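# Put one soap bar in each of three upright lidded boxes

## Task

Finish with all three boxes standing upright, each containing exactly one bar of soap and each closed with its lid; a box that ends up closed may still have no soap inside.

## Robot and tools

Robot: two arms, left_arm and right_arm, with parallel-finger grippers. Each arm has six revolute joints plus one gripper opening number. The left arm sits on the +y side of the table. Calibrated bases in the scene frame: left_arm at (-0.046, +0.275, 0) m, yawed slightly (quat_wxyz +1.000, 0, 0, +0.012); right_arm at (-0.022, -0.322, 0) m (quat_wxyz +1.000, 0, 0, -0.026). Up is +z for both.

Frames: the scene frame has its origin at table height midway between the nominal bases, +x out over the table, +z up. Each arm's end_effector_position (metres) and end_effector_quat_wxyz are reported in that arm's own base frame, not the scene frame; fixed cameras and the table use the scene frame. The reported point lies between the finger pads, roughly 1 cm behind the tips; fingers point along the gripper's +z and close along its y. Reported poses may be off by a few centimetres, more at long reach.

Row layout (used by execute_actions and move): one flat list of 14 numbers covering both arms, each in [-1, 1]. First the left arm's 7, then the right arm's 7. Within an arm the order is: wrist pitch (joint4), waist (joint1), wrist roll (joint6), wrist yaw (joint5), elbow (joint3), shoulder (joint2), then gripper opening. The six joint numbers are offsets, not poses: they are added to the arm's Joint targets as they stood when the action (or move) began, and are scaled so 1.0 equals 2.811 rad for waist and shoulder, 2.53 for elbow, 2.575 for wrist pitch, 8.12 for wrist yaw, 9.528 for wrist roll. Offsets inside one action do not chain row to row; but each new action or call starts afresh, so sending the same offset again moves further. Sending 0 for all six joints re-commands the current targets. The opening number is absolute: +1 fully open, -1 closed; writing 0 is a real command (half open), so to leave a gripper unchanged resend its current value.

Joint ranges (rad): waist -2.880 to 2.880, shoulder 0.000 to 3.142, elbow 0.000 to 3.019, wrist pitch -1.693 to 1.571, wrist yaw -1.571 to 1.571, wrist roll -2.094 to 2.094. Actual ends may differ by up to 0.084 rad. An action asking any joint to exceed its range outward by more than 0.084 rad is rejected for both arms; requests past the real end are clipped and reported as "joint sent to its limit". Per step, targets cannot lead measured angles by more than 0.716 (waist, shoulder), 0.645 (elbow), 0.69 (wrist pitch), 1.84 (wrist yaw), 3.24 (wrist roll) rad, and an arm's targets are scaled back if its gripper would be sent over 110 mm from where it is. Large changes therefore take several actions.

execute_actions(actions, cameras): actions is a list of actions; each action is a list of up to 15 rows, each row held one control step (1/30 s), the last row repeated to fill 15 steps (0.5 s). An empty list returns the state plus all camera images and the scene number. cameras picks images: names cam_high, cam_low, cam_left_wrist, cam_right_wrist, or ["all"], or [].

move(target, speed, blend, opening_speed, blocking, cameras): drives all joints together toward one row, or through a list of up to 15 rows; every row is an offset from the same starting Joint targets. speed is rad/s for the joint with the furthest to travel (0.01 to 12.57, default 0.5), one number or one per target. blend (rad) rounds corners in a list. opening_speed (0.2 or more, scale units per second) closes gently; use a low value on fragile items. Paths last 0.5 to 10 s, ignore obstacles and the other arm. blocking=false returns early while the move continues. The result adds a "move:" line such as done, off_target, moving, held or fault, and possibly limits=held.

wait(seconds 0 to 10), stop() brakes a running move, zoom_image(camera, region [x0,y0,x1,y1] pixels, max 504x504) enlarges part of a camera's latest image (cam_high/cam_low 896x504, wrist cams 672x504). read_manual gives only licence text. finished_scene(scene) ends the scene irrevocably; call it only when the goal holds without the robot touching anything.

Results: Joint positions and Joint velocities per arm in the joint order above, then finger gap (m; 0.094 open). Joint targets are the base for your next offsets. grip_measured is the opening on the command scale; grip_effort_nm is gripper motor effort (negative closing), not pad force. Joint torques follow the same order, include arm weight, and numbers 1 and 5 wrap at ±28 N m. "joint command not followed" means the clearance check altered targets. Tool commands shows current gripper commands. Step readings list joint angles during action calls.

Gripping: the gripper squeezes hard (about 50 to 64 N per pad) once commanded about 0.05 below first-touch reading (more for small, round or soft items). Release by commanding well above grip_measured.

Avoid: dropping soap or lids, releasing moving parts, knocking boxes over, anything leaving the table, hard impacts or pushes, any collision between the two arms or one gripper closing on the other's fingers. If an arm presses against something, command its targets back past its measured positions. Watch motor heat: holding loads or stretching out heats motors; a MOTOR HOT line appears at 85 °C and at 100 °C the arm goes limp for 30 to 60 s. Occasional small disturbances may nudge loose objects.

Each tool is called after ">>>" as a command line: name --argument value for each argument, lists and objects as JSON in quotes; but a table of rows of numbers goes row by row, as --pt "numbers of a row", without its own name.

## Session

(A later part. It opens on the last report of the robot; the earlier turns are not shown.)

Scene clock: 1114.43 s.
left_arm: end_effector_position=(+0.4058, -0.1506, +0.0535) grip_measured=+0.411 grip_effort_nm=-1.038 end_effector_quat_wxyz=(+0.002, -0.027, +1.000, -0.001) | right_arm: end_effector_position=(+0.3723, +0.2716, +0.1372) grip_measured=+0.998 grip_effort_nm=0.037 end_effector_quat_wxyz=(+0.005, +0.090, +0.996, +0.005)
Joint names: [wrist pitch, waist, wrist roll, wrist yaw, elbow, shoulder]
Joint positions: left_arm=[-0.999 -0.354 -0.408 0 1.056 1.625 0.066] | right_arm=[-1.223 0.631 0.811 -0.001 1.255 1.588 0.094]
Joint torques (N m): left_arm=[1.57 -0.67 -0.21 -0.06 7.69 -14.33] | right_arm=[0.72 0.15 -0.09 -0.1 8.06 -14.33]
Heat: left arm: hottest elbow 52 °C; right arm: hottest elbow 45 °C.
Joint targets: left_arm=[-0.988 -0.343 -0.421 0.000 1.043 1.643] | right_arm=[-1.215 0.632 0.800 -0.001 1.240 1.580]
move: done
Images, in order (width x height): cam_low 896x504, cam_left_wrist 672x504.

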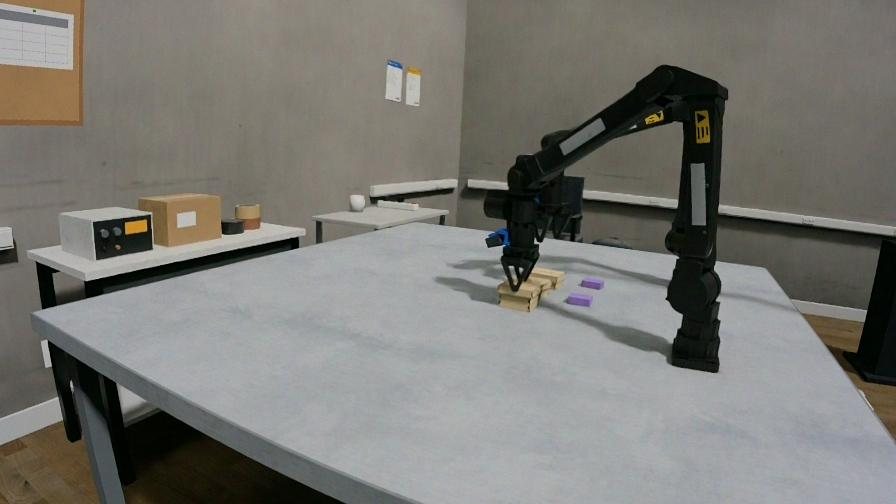

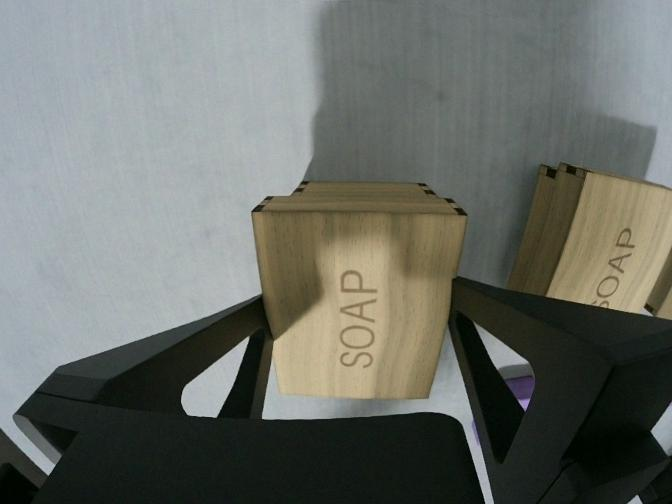

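>>> move --target '[0.005,0,0,0,0,0.0075,0.22,0,0,0,0,0,0,1]' --speed 0.05 --cameras '["cam_left_wrist","cam_low"]'

>>> zoom_image --camera "cam_low" --region '[480, 260, 560, 320]'

>>> zoom_image --camera "cam_left_wrist" --region '[285, 175, 430, 225]'

Scene clock: 1134.50 s.
left_arm: end_effector_position=(+0.4060, -0.1506, +0.0533) grip_measured=+0.411 grip_effort_nm=-1.033 end_effector_quat_wxyz=(+0.002, -0.027, +1.000, -0.001) | right_arm: end_effector_position=(+0.3723, +0.2716, +0.1372) grip_measured=+0.998 grip_effort_nm=0.032 end_effector_quat_wxyz=(+0.005, +0.090, +0.996, +0.005)
Joint names: [wrist pitch, waist, wrist roll, wrist yaw, elbow, shoulder]
Joint positions: left_arm=[-0.998 -0.354 -0.409 0 1.056 1.625 0.066] | right_arm=[-1.223 0.631 0.811 -0.001 1.255 1.588 0.094]
Joint torques (N m): left_arm=[2.14 -0.67 -0.21 -0.06 7.64 -12.51] | right_arm=[0.7 0.15 -0.09 -0.1 8.08 -14.33]
Heat: left arm: hottest elbow 50 °C; right arm: hottest elbow 45 °C.
Joint targets: left_arm=[-0.975 -0.343 -0.422 0.000 1.043 1.664] | right_arm=[-1.215 0.632 0.800 -0.001 1.240 1.580]
move: off_target (left_arm); left_arm: the shoulder is farthest, 0.039 rad from its target
Images, in order (width x height): cam_low 896x504, cam_left_wrist 672x504.

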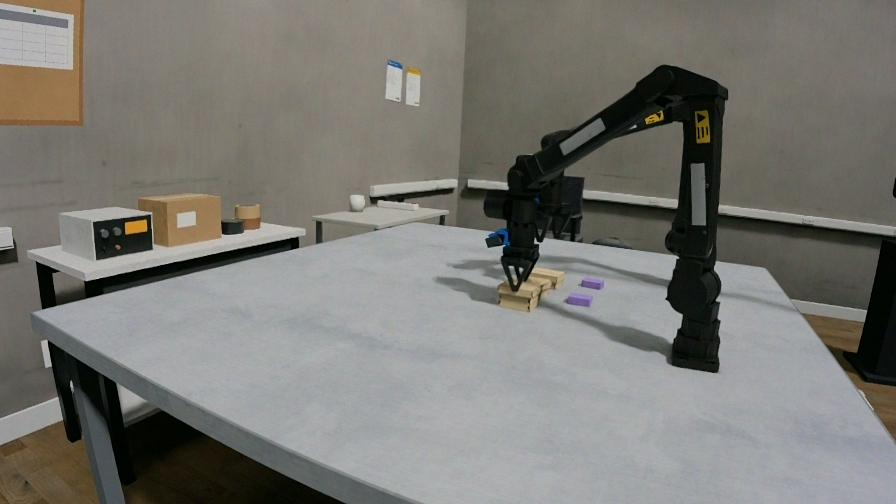

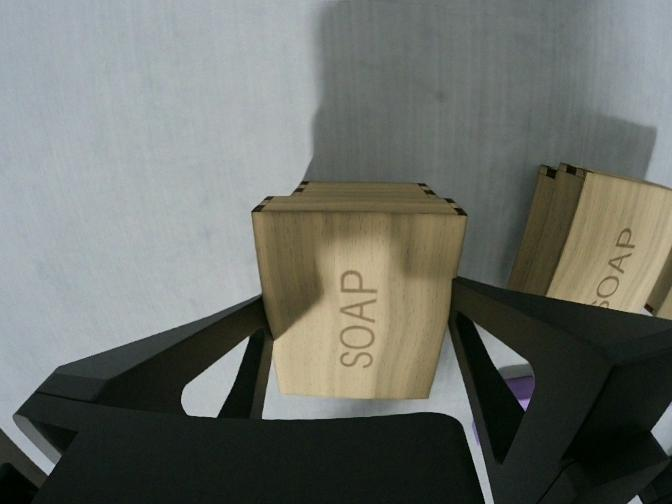

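Scaled by 6.300 from the camera's 896x504 image, which has a finer 1280x720 frame.

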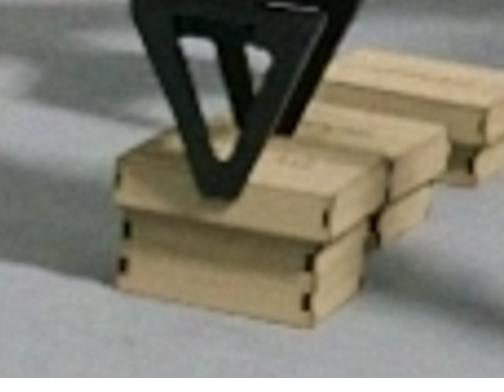

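Scaled by 3.476 from the camera's 672x504 image, which has a finer 960x720 frame.

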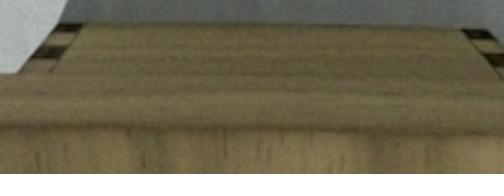

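>>> move --target '[-0.0167,0,0,0,0.0296,-0.0075,0.22,0,0,0,0,0,0,1]' --speed 0.06 --cameras '["cam_left_wrist","cam_low"]'

>>> zoom_image --camera "cam_low" --region '[480, 260, 560, 320]'

>>> zoom_image --camera "cam_left_wrist" --region '[285, 175, 430, 225]'

Scene clock: 1153.73 s.
left_arm: end_effector_position=(+0.4086, -0.1516, +0.0568) grip_measured=+0.411 grip_effort_nm=-1.043 end_effector_quat_wxyz=(+0.003, -0.027, +1.000, -0.001) | right_arm: end_effector_position=(+0.3723, +0.2716, +0.1372) grip_measured=+0.998 grip_effort_nm=0.042 end_effector_quat_wxyz=(+0.005, +0.090, +0.996, +0.005)
Joint names: [wrist pitch, waist, wrist roll, wrist yaw, elbow, shoulder]
Joint positions: left_arm=[-1.006 -0.354 -0.409 0 1.067 1.625 0.066] | right_arm=[-1.223 0.631 0.811 -0.001 1.255 1.588 0.094]
Joint torques (N m): left_arm=[0.73 -0.67 -0.21 -0.06 13.6 -14.45] | right_arm=[0.73 0.15 -0.09 -0.1 8.08 -14.33]
Heat: left arm: hottest elbow 48 °C; right arm: hottest elbow 45 °C.
Joint targets: left_arm=[-1.018 -0.343 -0.422 0.000 1.118 1.643] | right_arm=[-1.215 0.632 0.800 -0.001 1.240 1.580]
move: off_target (left_arm); left_arm: the elbow is farthest, 0.051 rad from its target
Images, in order (width x height): cam_low 896x504, cam_left_wrist 672x504.

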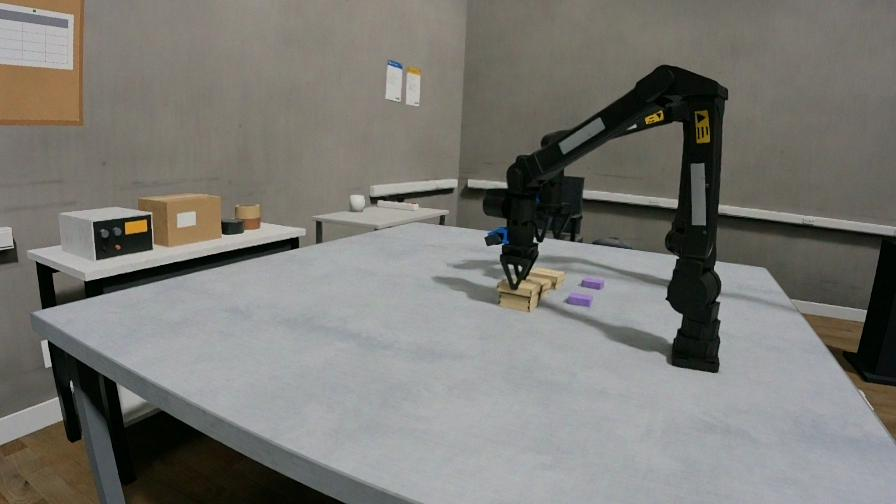

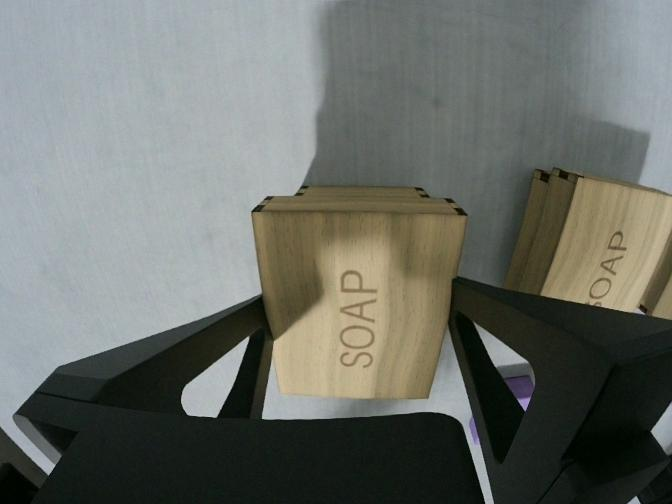

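Scaled by 6.300 from the camera's 896x504 image, which has a finer 1280x720 frame.

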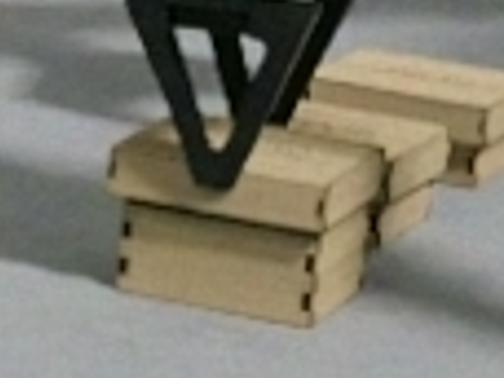

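Scaled by 3.476 from the camera's 672x504 image, which has a finer 960x720 frame.

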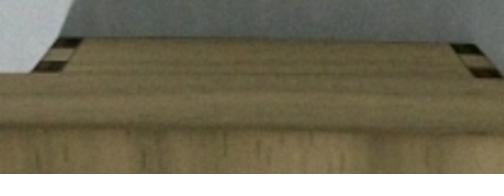

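>>> move --pt "0.0101 0 0 0 -0.0249 0.0025 0.22 0 0 0 0 0 0 1" --pt "0.0225 0 0 0 -0.032 0.0078 0.22 0 0 0 0 0 0 1" --speed 0.05 --cameras '["cam_left_wrist","cam_low"]'

>>> zoom_image --camera "cam_low" --region '[480, 260, 560, 320]'

>>> zoom_image --camera "cam_left_wrist" --region '[285, 175, 430, 225]'

Scene clock: 1176.83 s.
left_arm: end_effector_position=(+0.4087, -0.1516, +0.0527) grip_measured=+0.411 grip_effort_nm=-1.043 end_effector_quat_wxyz=(+0.006, -0.027, +1.000, -0.002) | right_arm: end_effector_position=(+0.3723, +0.2716, +0.1372) grip_measured=+0.998 grip_effort_nm=0.032 end_effector_quat_wxyz=(+0.005, +0.090, +0.996, +0.005)
Joint names: [wrist pitch, waist, wrist roll, wrist yaw, elbow, shoulder]
Joint positions: left_arm=[-0.989 -0.354 -0.409 0 1.058 1.628 0.066] | right_arm=[-1.223 0.631 0.811 -0.001 1.255 1.588 0.094]
Joint torques (N m): left_arm=[2.33 -0.67 -0.2 -0.06 6.94 -12.45] | right_arm=[0.72 0.15 -0.09 -0.1 8.06 -14.27]
Heat: left arm: hottest elbow 52 °C; right arm: hottest elbow 45 °C.
Joint targets: left_arm=[-0.960 -0.343 -0.422 0.000 1.037 1.665] | right_arm=[-1.215 0.632 0.800 -0.001 1.240 1.580]
move: off_target (left_arm); left_arm: the shoulder is farthest, 0.037 rad from its target
Images, in order (width x height): cam_low 896x504, cam_left_wrist 672x504.

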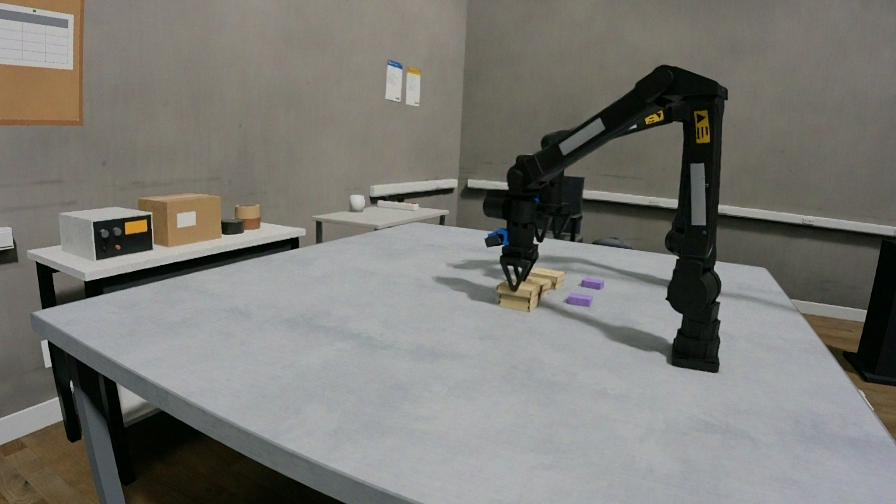

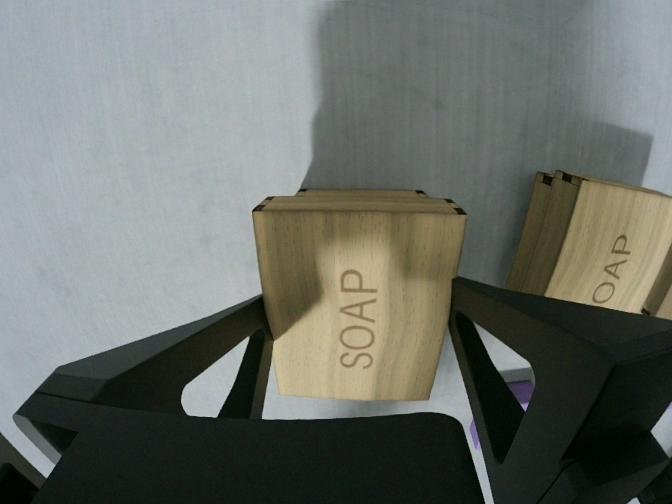

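Scaled by 6.300 from the camera's 896x504 image, which has a finer 1280x720 frame.

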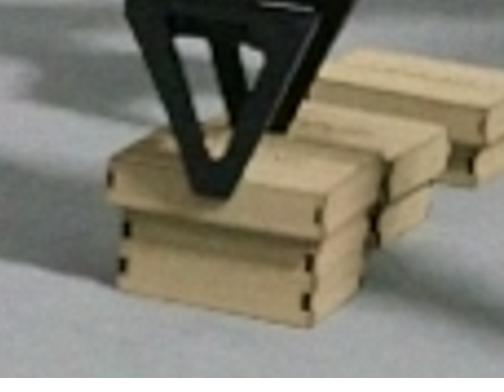

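Scaled by 3.476 from the camera's 672x504 image, which has a finer 960x720 frame.

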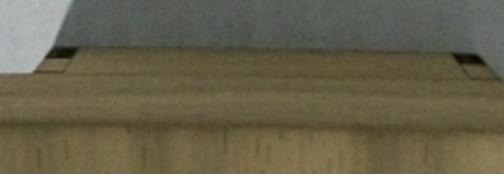

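>>> move --target '[-0.0085,0,0,0,0.006,-0.0075,0.22,0,0,0,0,0,0,1]' --speed 0.05

>>> move --target '[0,0,0,0,0,0,0.75,0,0,0,0,0,0,1]' --opening_speed 0.25 --cameras '["cam_left_wrist","cam_low"]'

>>> zoom_image --camera "cam_low" --region '[480, 260, 560, 320]'

>>> zoom_image --camera "cam_left_wrist" --region '[240, 170, 480, 410]'

Scene clock: 1240.33 s.
left_arm: end_effector_position=(+0.4087, -0.1516, +0.0527) grip_measured=+0.411 grip_effort_nm=-1.038 end_effector_quat_wxyz=(+0.006, -0.027, +1.000, -0.002) | right_arm: end_effector_position=(+0.3723, +0.2716, +0.1372) grip_measured=+0.998 grip_effort_nm=0.037 end_effector_quat_wxyz=(+0.005, +0.090, +0.996, +0.005)
Joint names: [wrist pitch, waist, wrist roll, wrist yaw, elbow, shoulder]
Joint positions: left_arm=[-0.989 -0.354 -0.409 0 1.058 1.628 0.066] | right_arm=[-1.223 0.631 0.811 -0.001 1.255 1.588 0.094]
Joint torques (N m): left_arm=[1.42 -0.67 -0.21 -0.06 8.31 -14.56] | right_arm=[0.72 0.15 -0.09 -0.1 8.08 -14.33]
Motor temperatures (°C): left_arm=[27 29 29 28 45 35 34] | right_arm=[30 33 28 30 45 36 30]
Heat: left arm: hottest elbow 45 °C; right arm: hottest elbow 45 °C.
Joint targets: left_arm=[-0.982 -0.343 -0.422 0.000 1.052 1.644] | right_arm=[-1.215 0.632 0.800 -0.001 1.240 1.580]
move: done

Scene clock: 1242.73 s.
left_arm: end_effector_position=(+0.4087, -0.1515, +0.0527) grip_measured=+0.747 grip_effort_nm=0.115 end_effector_quat_wxyz=(+0.006, -0.028, +1.000, -0.002) | right_arm: end_effector_position=(+0.3723, +0.2716, +0.1372) grip_measured=+0.998 grip_effort_nm=0.037 end_effector_quat_wxyz=(+0.005, +0.090, +0.996, +0.005)
Joint names: [wrist pitch, waist, wrist roll, wrist yaw, elbow, shoulder]
Joint positions: left_arm=[-0.989 -0.354 -0.411 0 1.058 1.628 0.082] | right_arm=[-1.223 0.631 0.811 -0.001 1.255 1.588 0.094]
Joint torques (N m): left_arm=[1.39 -0.73 -0.19 -0.06 8.31 -14.56] | right_arm=[0.72 0.15 -0.09 -0.1 8.06 -14.33]
Heat: left arm: hottest elbow 45 °C; right arm: hottest elbow 45 °C.
Joint targets: left_arm=[-0.982 -0.343 -0.421 0.000 1.052 1.644] | right_arm=[-1.215 0.632 0.800 -0.001 1.240 1.580]
move: done
Images, in order (width x height): cam_low 896x504, cam_left_wrist 672x504.

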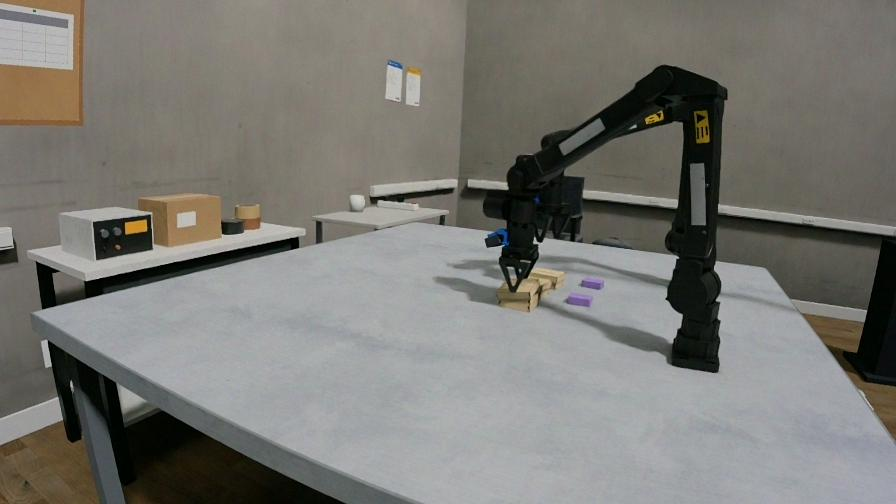

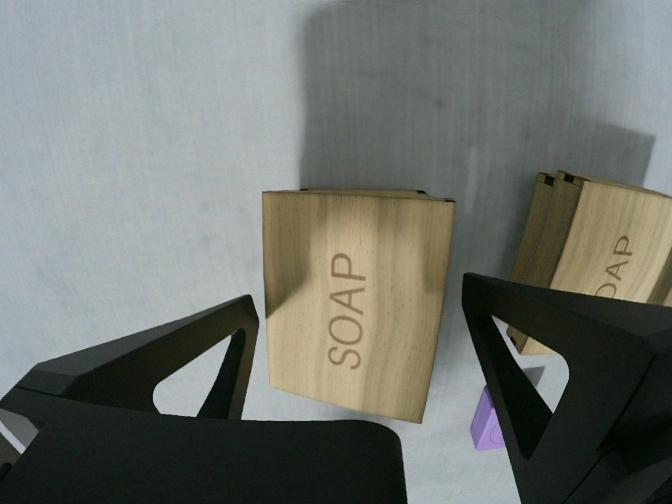

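Scaled by 6.300 from the camera's 896x504 image, which has a finer 1280x720 frame.

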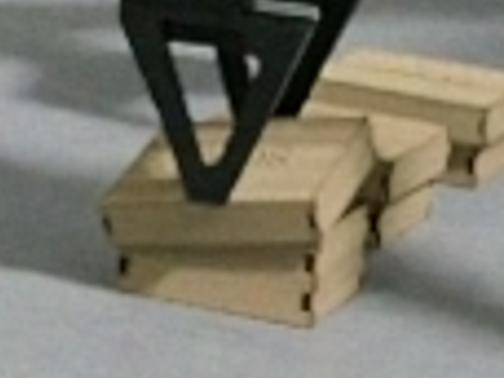

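Scaled by 2.100 from the camera's 672x504 image, which has a finer 960x720 frame.

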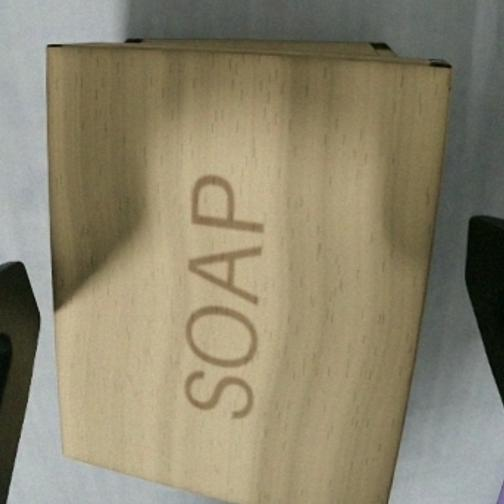

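>>> move --target '[0,-0.0094,0,0,-0.0047,0,0.75,0,0,0,0,0,0,1]' --speed 0.08

>>> move --target '[0,0,0,0,0,0,0.36,0,0,0,0,0,0,1]' --opening_speed 0.25 --cameras '["cam_left_wrist","cam_low"]'

>>> zoom_image --camera "cam_low" --region '[480, 260, 560, 320]'

>>> zoom_image --camera "cam_left_wrist" --region '[240, 170, 480, 410]'

Scene clock: 1260.70 s.
left_arm: end_effector_position=(+0.4055, -0.1517, +0.0506) grip_measured=+0.748 grip_effort_nm=0.110 end_effector_quat_wxyz=(+0.003, -0.027, +1.000, -0.001) | right_arm: end_effector_position=(+0.3723, +0.2716, +0.1372) grip_measured=+0.998 grip_effort_nm=0.037 end_effector_quat_wxyz=(+0.005, +0.090, +0.996, +0.005)
Joint names: [wrist pitch, waist, wrist roll, wrist yaw, elbow, shoulder]
Joint positions: left_arm=[-0.989 -0.357 -0.411 0 1.052 1.628 0.082] | right_arm=[-1.223 0.631 0.811 -0.001 1.255 1.588 0.094]
Joint torques (N m): left_arm=[1.39 -2.32 -0.19 -0.06 7.76 -14.56] | right_arm=[0.72 0.15 -0.09 -0.1 8.08 -14.33]
Heat: left arm: hottest elbow 44 °C; right arm: hottest elbow 45 °C.
Joint targets: left_arm=[-0.982 -0.369 -0.421 0.000 1.040 1.644] | right_arm=[-1.215 0.632 0.800 -0.001 1.240 1.580]
move: done

Scene clock: 1262.63 s.
left_arm: end_effector_position=(+0.4054, -0.1521, +0.0506) grip_measured=+0.384 grip_effort_nm=-0.989 end_effector_quat_wxyz=(+0.003, -0.026, +1.000, -0.001) | right_arm: end_effector_position=(+0.3723, +0.2716, +0.1372) grip_measured=+0.998 grip_effort_nm=0.042 end_effector_quat_wxyz=(+0.005, +0.090, +0.996, +0.005)
Joint names: [wrist pitch, waist, wrist roll, wrist yaw, elbow, shoulder]
Joint positions: left_arm=[-0.989 -0.358 -0.411 0 1.052 1.628 0.065] | right_arm=[-1.223 0.631 0.811 -0.001 1.255 1.588 0.094]
Joint torques (N m): left_arm=[1.37 -2.43 -0.18 -0.06 7.75 -14.51] | right_arm=[0.72 0.15 -0.09 -0.1 8.08 -14.27]
Heat: left arm: hottest elbow 44 °C; right arm: hottest elbow 45 °C.
Joint targets: left_arm=[-0.982 -0.369 -0.421 0.000 1.040 1.644] | right_arm=[-1.215 0.632 0.800 -0.001 1.240 1.580]
move: done
Images, in order (width x height): cam_low 896x504, cam_left_wrist 672x504.

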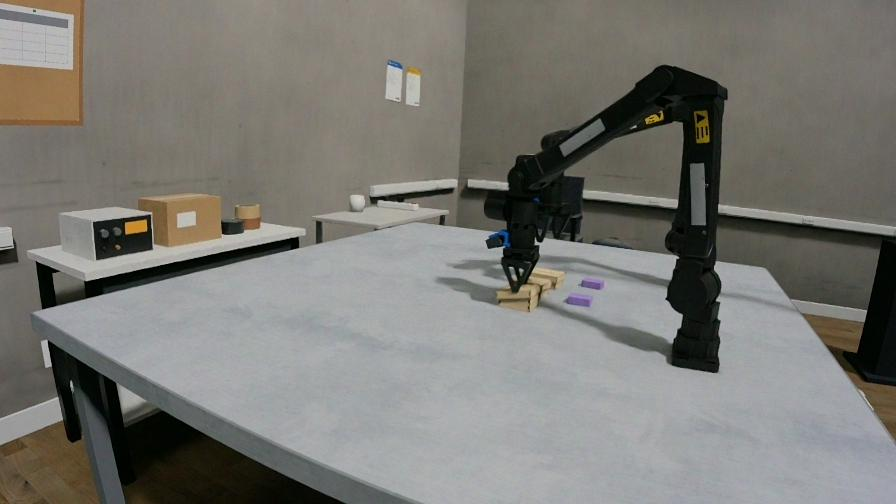

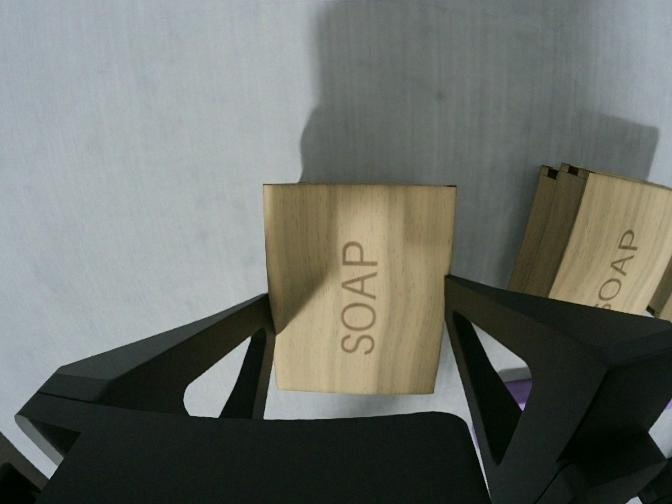

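Scaled by 6.300 from the camera's 896x504 image, which has a finer 1280x720 frame.

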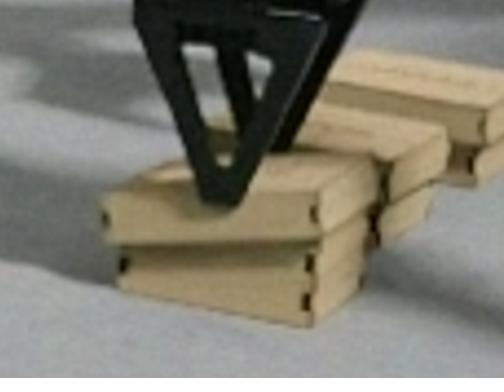

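Scaled by 2.100 from the camera's 672x504 image, which has a finer 960x720 frame.

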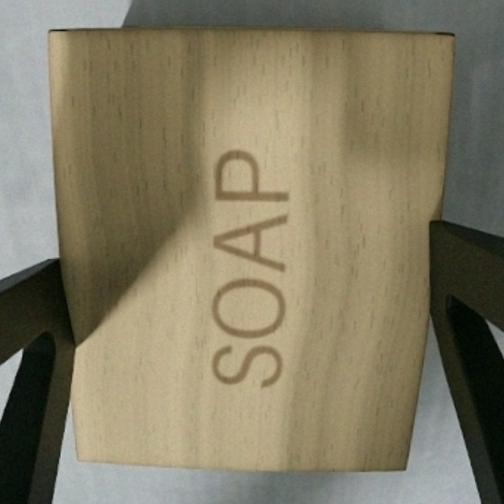

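>>> move --target '[0,0,0,0,-0.0028,0,0.36,0,0,0,0,0,0,1]' --speed 0.05 --cameras '["cam_left_wrist","cam_low"]'

>>> zoom_image --camera "cam_low" --region '[480, 260, 560, 320]'

Scene clock: 1273.67 s.
left_arm: end_effector_position=(+0.4052, -0.1521, +0.0505) grip_measured=+0.380 grip_effort_nm=-1.038 end_effector_quat_wxyz=(+0.002, -0.026, +1.000, -0.001) | right_arm: end_effector_position=(+0.3723, +0.2716, +0.1372) grip_measured=+0.998 grip_effort_nm=0.027 end_effector_quat_wxyz=(+0.005, +0.090, +0.996, +0.005)
Joint names: [wrist pitch, waist, wrist roll, wrist yaw, elbow, shoulder]
Joint positions: left_arm=[-0.989 -0.358 -0.411 0 1.051 1.628 0.065] | right_arm=[-1.223 0.631 0.811 -0.001 1.255 1.588 0.094]
Joint torques (N m): left_arm=[1.39 -2.43 -0.18 -0.06 7.17 -14.45] | right_arm=[0.7 0.09 -0.09 -0.1 8.06 -14.27]
Heat: left arm: hottest elbow 44 °C; right arm: hottest elbow 45 °C.
Joint targets: left_arm=[-0.982 -0.369 -0.421 0.000 1.033 1.644] | right_arm=[-1.215 0.632 0.800 -0.001 1.240 1.580]
move: done
Images, in order (width x height): cam_low 896x504, cam_left_wrist 672x504.

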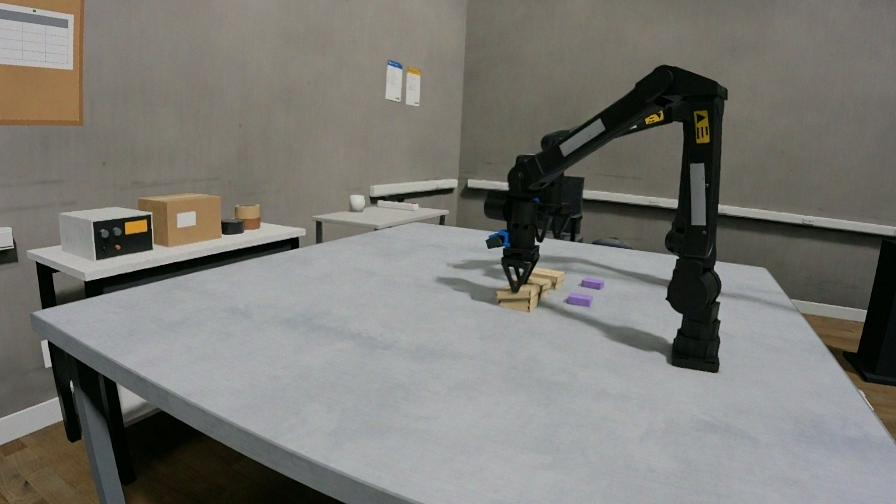

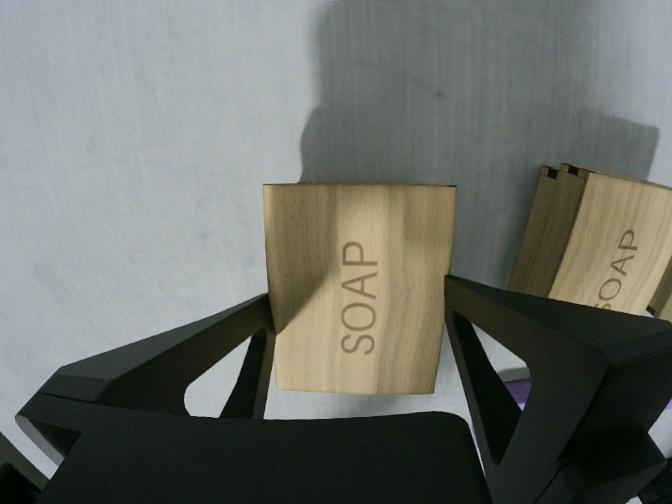

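Scaled by 6.300 from the camera's 896x504 image, which has a finer 1280x720 frame.

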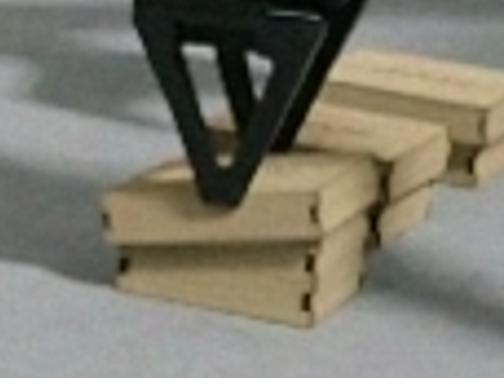

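>>> move --target '[0,0,0,0,-0.0036,0,0.36,0,0,0,0,0,0,1]' --speed 0.05 --cameras '["cam_left_wrist","cam_low"]'

>>> zoom_image --camera "cam_low" --region '[480, 260, 560, 320]'

Scene clock: 1280.93 s.
left_arm: end_effector_position=(+0.4046, -0.1519, +0.0500) grip_measured=+0.380 grip_effort_nm=-1.038 end_effector_quat_wxyz=(+0.002, -0.026, +1.000, -0.001) | right_arm: end_effector_position=(+0.3723, +0.2716, +0.1372) grip_measured=+0.998 grip_effort_nm=0.032 end_effector_quat_wxyz=(+0.005, +0.090, +0.996, +0.005)
Joint names: [wrist pitch, waist, wrist roll, wrist yaw, elbow, shoulder]
Joint positions: left_arm=[-0.988 -0.358 -0.411 0 1.05 1.628 0.065] | right_arm=[-1.223 0.631 0.811 -0.001 1.255 1.588 0.094]
Joint torques (N m): left_arm=[1.33 -2.43 -0.18 -0.06 6.42 -14.51] | right_arm=[0.73 0.15 -0.09 -0.1 8.08 -14.33]
Heat: left arm: hottest elbow 43 °C; right arm: hottest elbow 45 °C.
Joint targets: left_arm=[-0.982 -0.369 -0.421 0.000 1.024 1.644] | right_arm=[-1.215 0.632 0.800 -0.001 1.240 1.580]
move: done
Images, in order (width x height): cam_low 896x504, cam_left_wrist 672x504.

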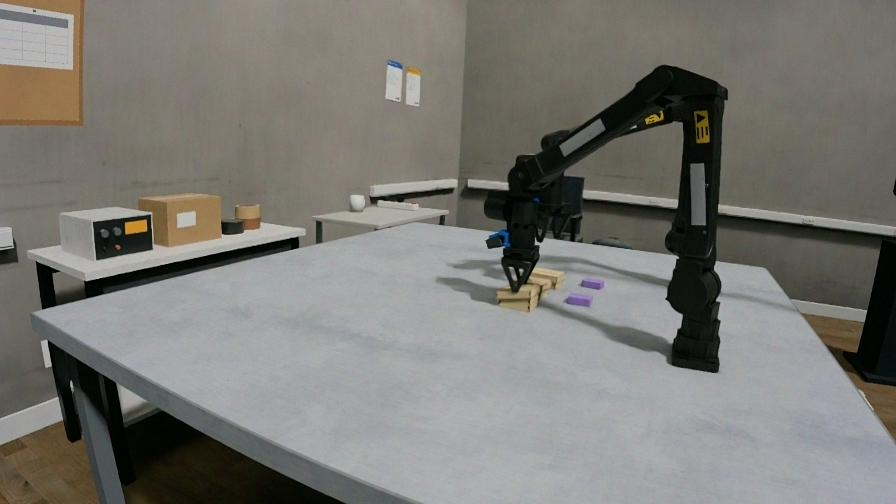

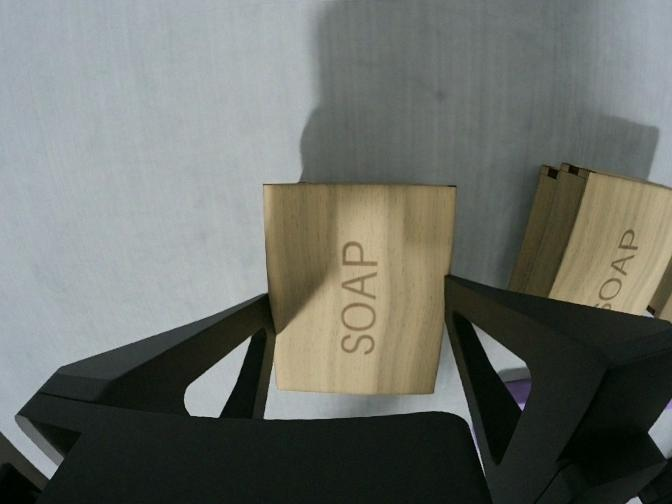

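Scaled by 6.300 from the camera's 896x504 image, which has a finer 1280x720 frame.

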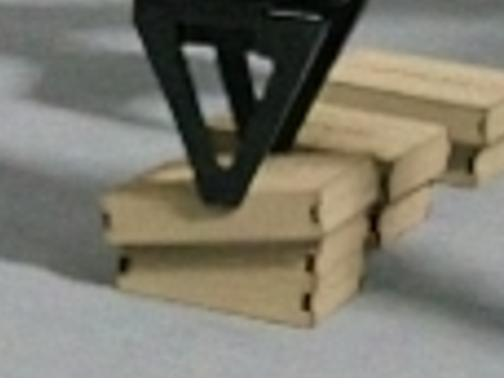

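>>> move --pt "0 0 0 0 0 0 0.75 0 0 0 0 0 0 1" --pt "-0.0505 0 0 0 0.0518 -0.0309 0.75 0 0 0 0 0 0 1" --pt "-0.0217 -0.0091 -0.0028 0 -0.0083 -0.0434 -1 0 0 0 0 0 0 1" --speed 0.15 --opening_speed 0.6 --cameras '["cam_left_wrist","cam_low"]'

>>> zoom_image --camera "cam_low" --region '[480, 260, 560, 320]'

Scene clock: 1317.57 s.
left_arm: end_effector_position=(+0.3779, -0.1526, +0.0740) grip_measured=-0.980 grip_effort_nm=-0.969 end_effector_quat_wxyz=(-0.002, -0.026, +1.000, +0.001) | right_arm: end_effector_position=(+0.3723, +0.2716, +0.1372) grip_measured=+0.998 grip_effort_nm=0.027 end_effector_quat_wxyz=(+0.005, +0.090, +0.996, +0.005)
Joint names: [wrist pitch, waist, wrist roll, wrist yaw, elbow, shoulder]
Joint positions: left_arm=[-1.05 -0.383 -0.435 0 1.015 1.54 0.001] | right_arm=[-1.223 0.631 0.811 -0.001 1.255 1.588 0.094]
Joint torques (N m): left_arm=[1.59 -2.43 -0.21 -0.06 7.98 -16.26] | right_arm=[0.73 0.15 -0.09 -0.1 8.06 -14.27]
Heat: left arm: hottest elbow 44 °C; right arm: hottest elbow 45 °C.
Joint targets: left_arm=[-1.038 -0.395 -0.448 0.000 1.003 1.522] | right_arm=[-1.215 0.632 0.800 -0.001 1.240 1.580]
move: done
Images, in order (width x height): cam_low 896x504, cam_left_wrist 672x504.

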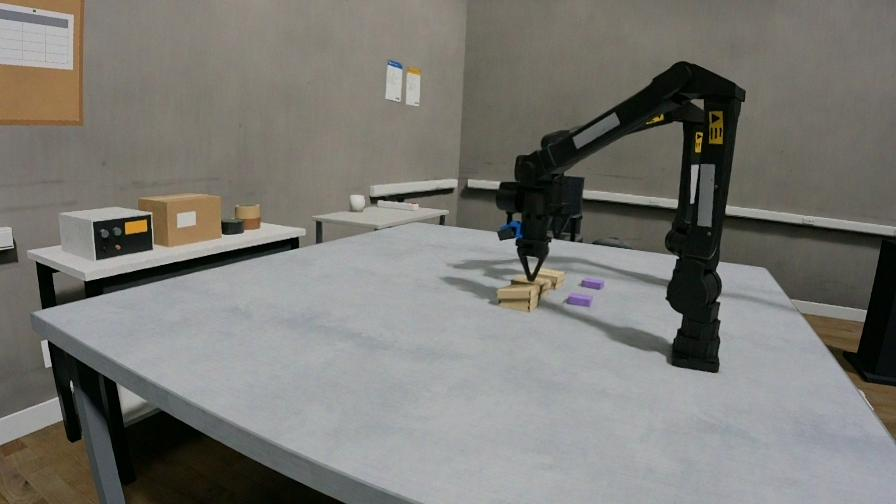

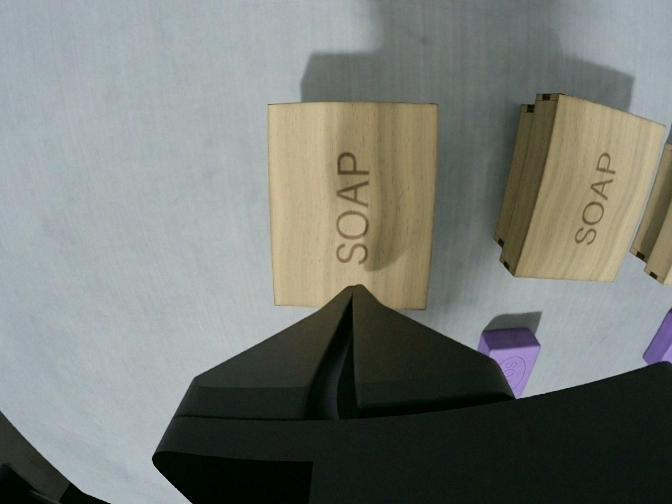

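Scaled by 6.300 from the camera's 896x504 image, which has a finer 1280x720 frame.

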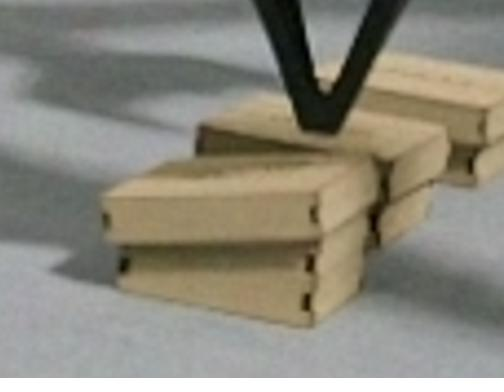

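>>> move --pt "0 0 0 0 0 0.0142 -1 0 0 0 0 0 0 1" --pt "0.0128 0 0 0 -0.0071 0.0202 -1 0 0 0 0 0 0 1" --speed 0.06 --cameras '["cam_left_wrist","cam_low"]'

>>> zoom_image --camera "cam_low" --region '[480, 260, 560, 320]'

Scene clock: 1339.13 s.
left_arm: end_effector_position=(+0.3771, -0.1523, +0.0626) grip_measured=-0.981 grip_effort_nm=-1.018 end_effector_quat_wxyz=(-0.002, -0.026, +1.000, +0.001) | right_arm: end_effector_position=(+0.3723, +0.2716, +0.1372) grip_measured=+0.998 grip_effort_nm=0.042 end_effector_quat_wxyz=(+0.005, +0.090, +0.996, +0.005)
Joint names: [wrist pitch, waist, wrist roll, wrist yaw, elbow, shoulder]
Joint positions: left_arm=[-1.018 -0.383 -0.435 0 0.997 1.554 0.001] | right_arm=[-1.223 0.631 0.811 -0.001 1.255 1.588 0.094]
Joint torques (N m): left_arm=[1.8 -2.43 -0.21 -0.06 7.83 -12.4] | right_arm=[0.72 0.21 -0.09 -0.1 8.06 -14.33]
Heat: left arm: hottest elbow 44 °C; right arm: hottest elbow 44 °C.
Joint targets: left_arm=[-1.005 -0.395 -0.448 0.000 0.985 1.579] | right_arm=[-1.215 0.632 0.800 -0.001 1.240 1.580]
move: done
Images, in order (width x height): cam_low 896x504, cam_left_wrist 672x504.

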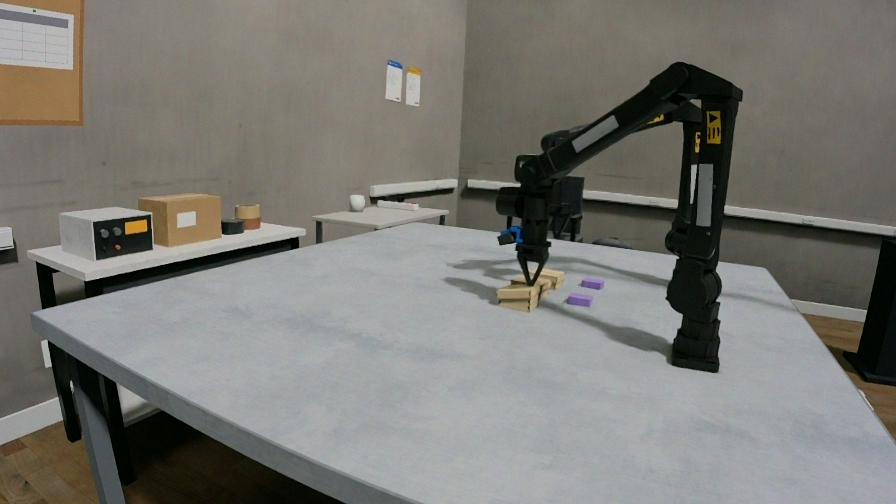

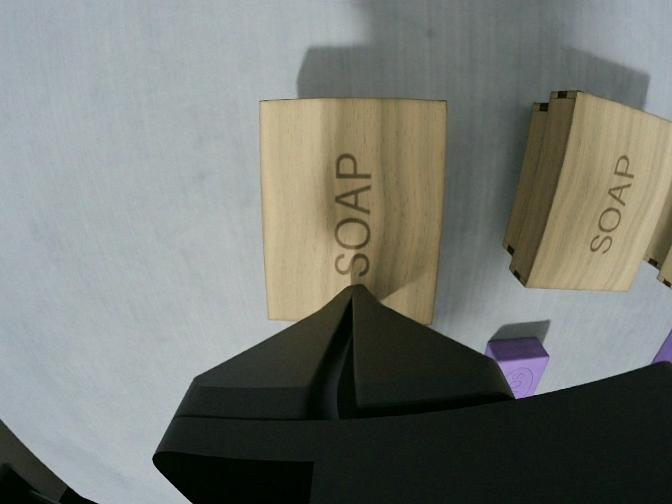

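Scaled by 6.300 from the camera's 896x504 image, which has a finer 1280x720 frame.

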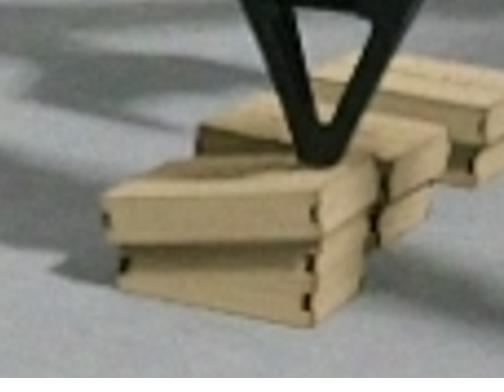

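>>> move --target '[0.0086,0,0,0,-0.0048,0.0034,-1,0,0,0,0,0,0,1]' --speed 0.05 --cameras '["cam_left_wrist","cam_low"]'

>>> zoom_image --camera "cam_low" --region '[480, 260, 560, 320]'

Scene clock: 1347.43 s.
left_arm: end_effector_position=(+0.3794, -0.1532, +0.0603) grip_measured=-0.981 grip_effort_nm=-1.013 end_effector_quat_wxyz=(+0.004, -0.026, +1.000, -0.002) | right_arm: end_effector_position=(+0.3723, +0.2716, +0.1372) grip_measured=+0.998 grip_effort_nm=0.032 end_effector_quat_wxyz=(+0.005, +0.090, +0.996, +0.005)
Joint names: [wrist pitch, waist, wrist roll, wrist yaw, elbow, shoulder]
Joint positions: left_arm=[-0.998 -0.383 -0.435 0 0.992 1.556 0.001] | right_arm=[-1.223 0.631 0.811 -0.001 1.255 1.588 0.094]
Joint torques (N m): left_arm=[1.77 -2.49 -0.21 -0.06 7.15 -11.63] | right_arm=[0.72 0.15 -0.09 -0.1 8.06 -14.33]
Heat: left arm: hottest elbow 44 °C; right arm: hottest elbow 44 °C.
Joint targets: left_arm=[-0.983 -0.395 -0.448 0.000 0.973 1.588] | right_arm=[-1.215 0.632 0.800 -0.001 1.240 1.580]
move: done
Images, in order (width x height): cam_low 896x504, cam_left_wrist 672x504.

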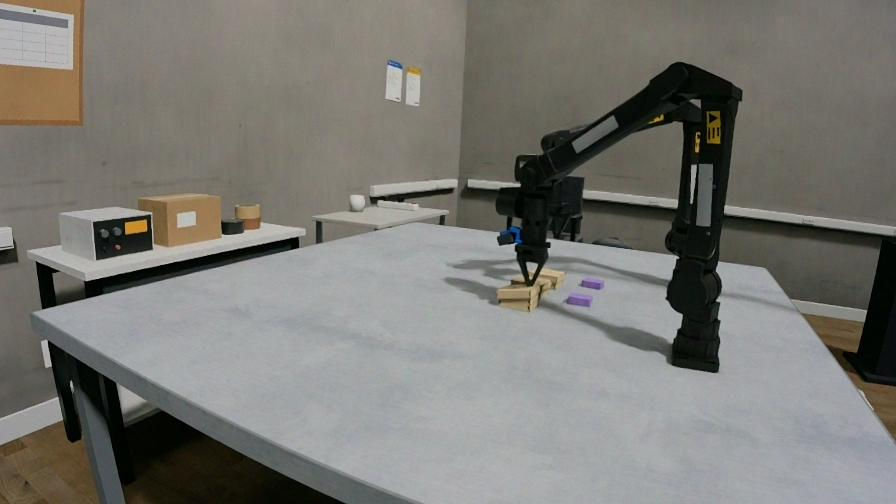

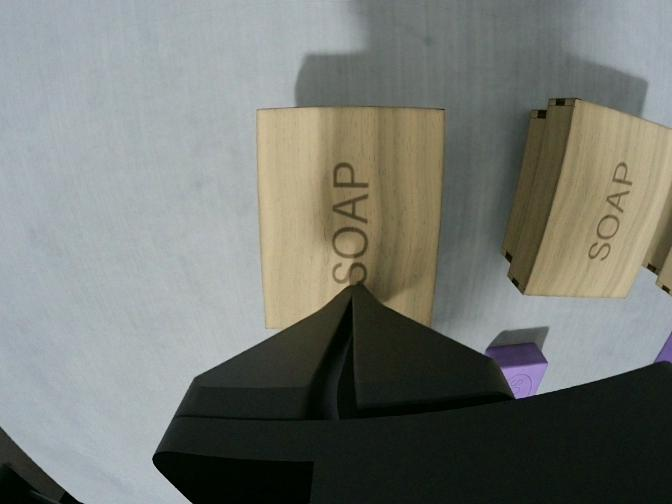

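Scaled by 6.300 from the camera's 896x504 image, which has a finer 1280x720 frame.

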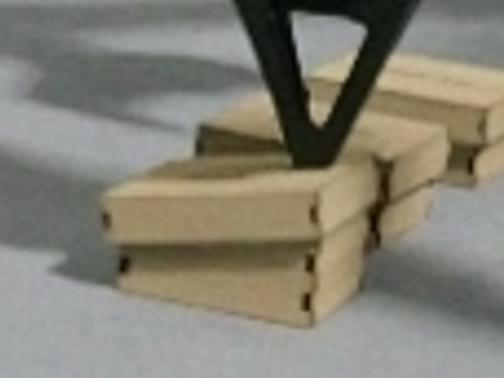

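>>> move --target '[0,0,0,0,-0.0095,0,-1,0,0,0,0,0,0,1]' --speed 0.05 --cameras '["cam_left_wrist","cam_low"]'

>>> zoom_image --camera "cam_low" --region '[480, 260, 560, 320]'

Scene clock: 1357.77 s.
left_arm: end_effector_position=(+0.3786, -0.1529, +0.0592) grip_measured=-0.981 grip_effort_nm=-1.013 end_effector_quat_wxyz=(+0.004, -0.026, +1.000, -0.002) | right_arm: end_effector_position=(+0.3723, +0.2716, +0.1372) grip_measured=+0.998 grip_effort_nm=0.027 end_effector_quat_wxyz=(+0.005, +0.090, +0.996, +0.005)
Joint names: [wrist pitch, waist, wrist roll, wrist yaw, elbow, shoulder]
Joint positions: left_arm=[-0.995 -0.383 -0.435 0 0.989 1.556 0.001] | right_arm=[-1.223 0.631 0.811 -0.001 1.255 1.588 0.094]
Joint torques (N m): left_arm=[1.52 -2.49 -0.21 -0.06 5.27 -11.69] | right_arm=[0.73 0.09 -0.09 -0.1 8.08 -14.33]
Heat: left arm: hottest elbow 44 °C; right arm: hottest elbow 44 °C.
Joint targets: left_arm=[-0.983 -0.395 -0.448 0.000 0.949 1.588] | right_arm=[-1.215 0.632 0.800 -0.001 1.240 1.580]
move: off_target (left_arm); left_arm: the elbow is farthest, 0.040 rad from its target
Images, in order (width x height): cam_low 896x504, cam_left_wrist 672x504.

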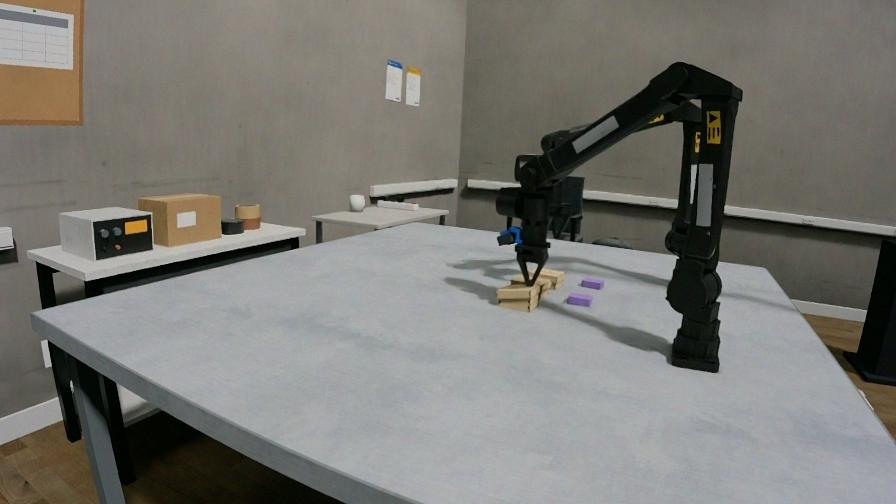

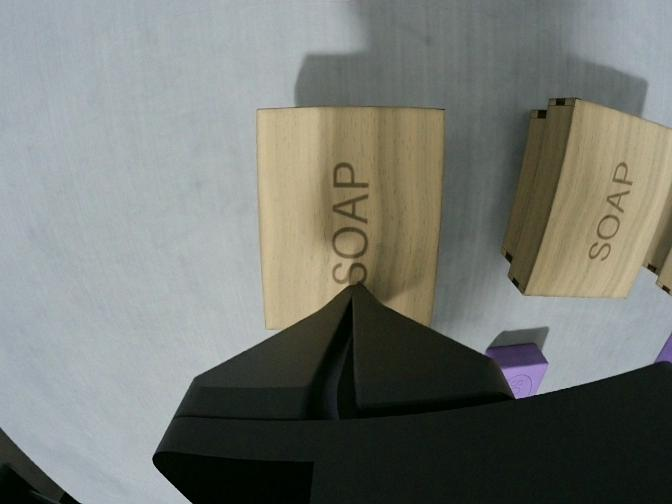

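Scaled by 6.300 from the camera's 896x504 image, which has a finer 1280x720 frame.

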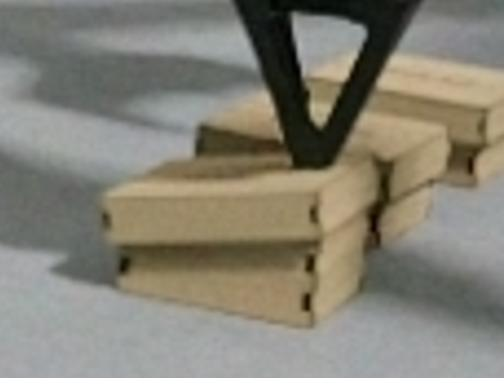

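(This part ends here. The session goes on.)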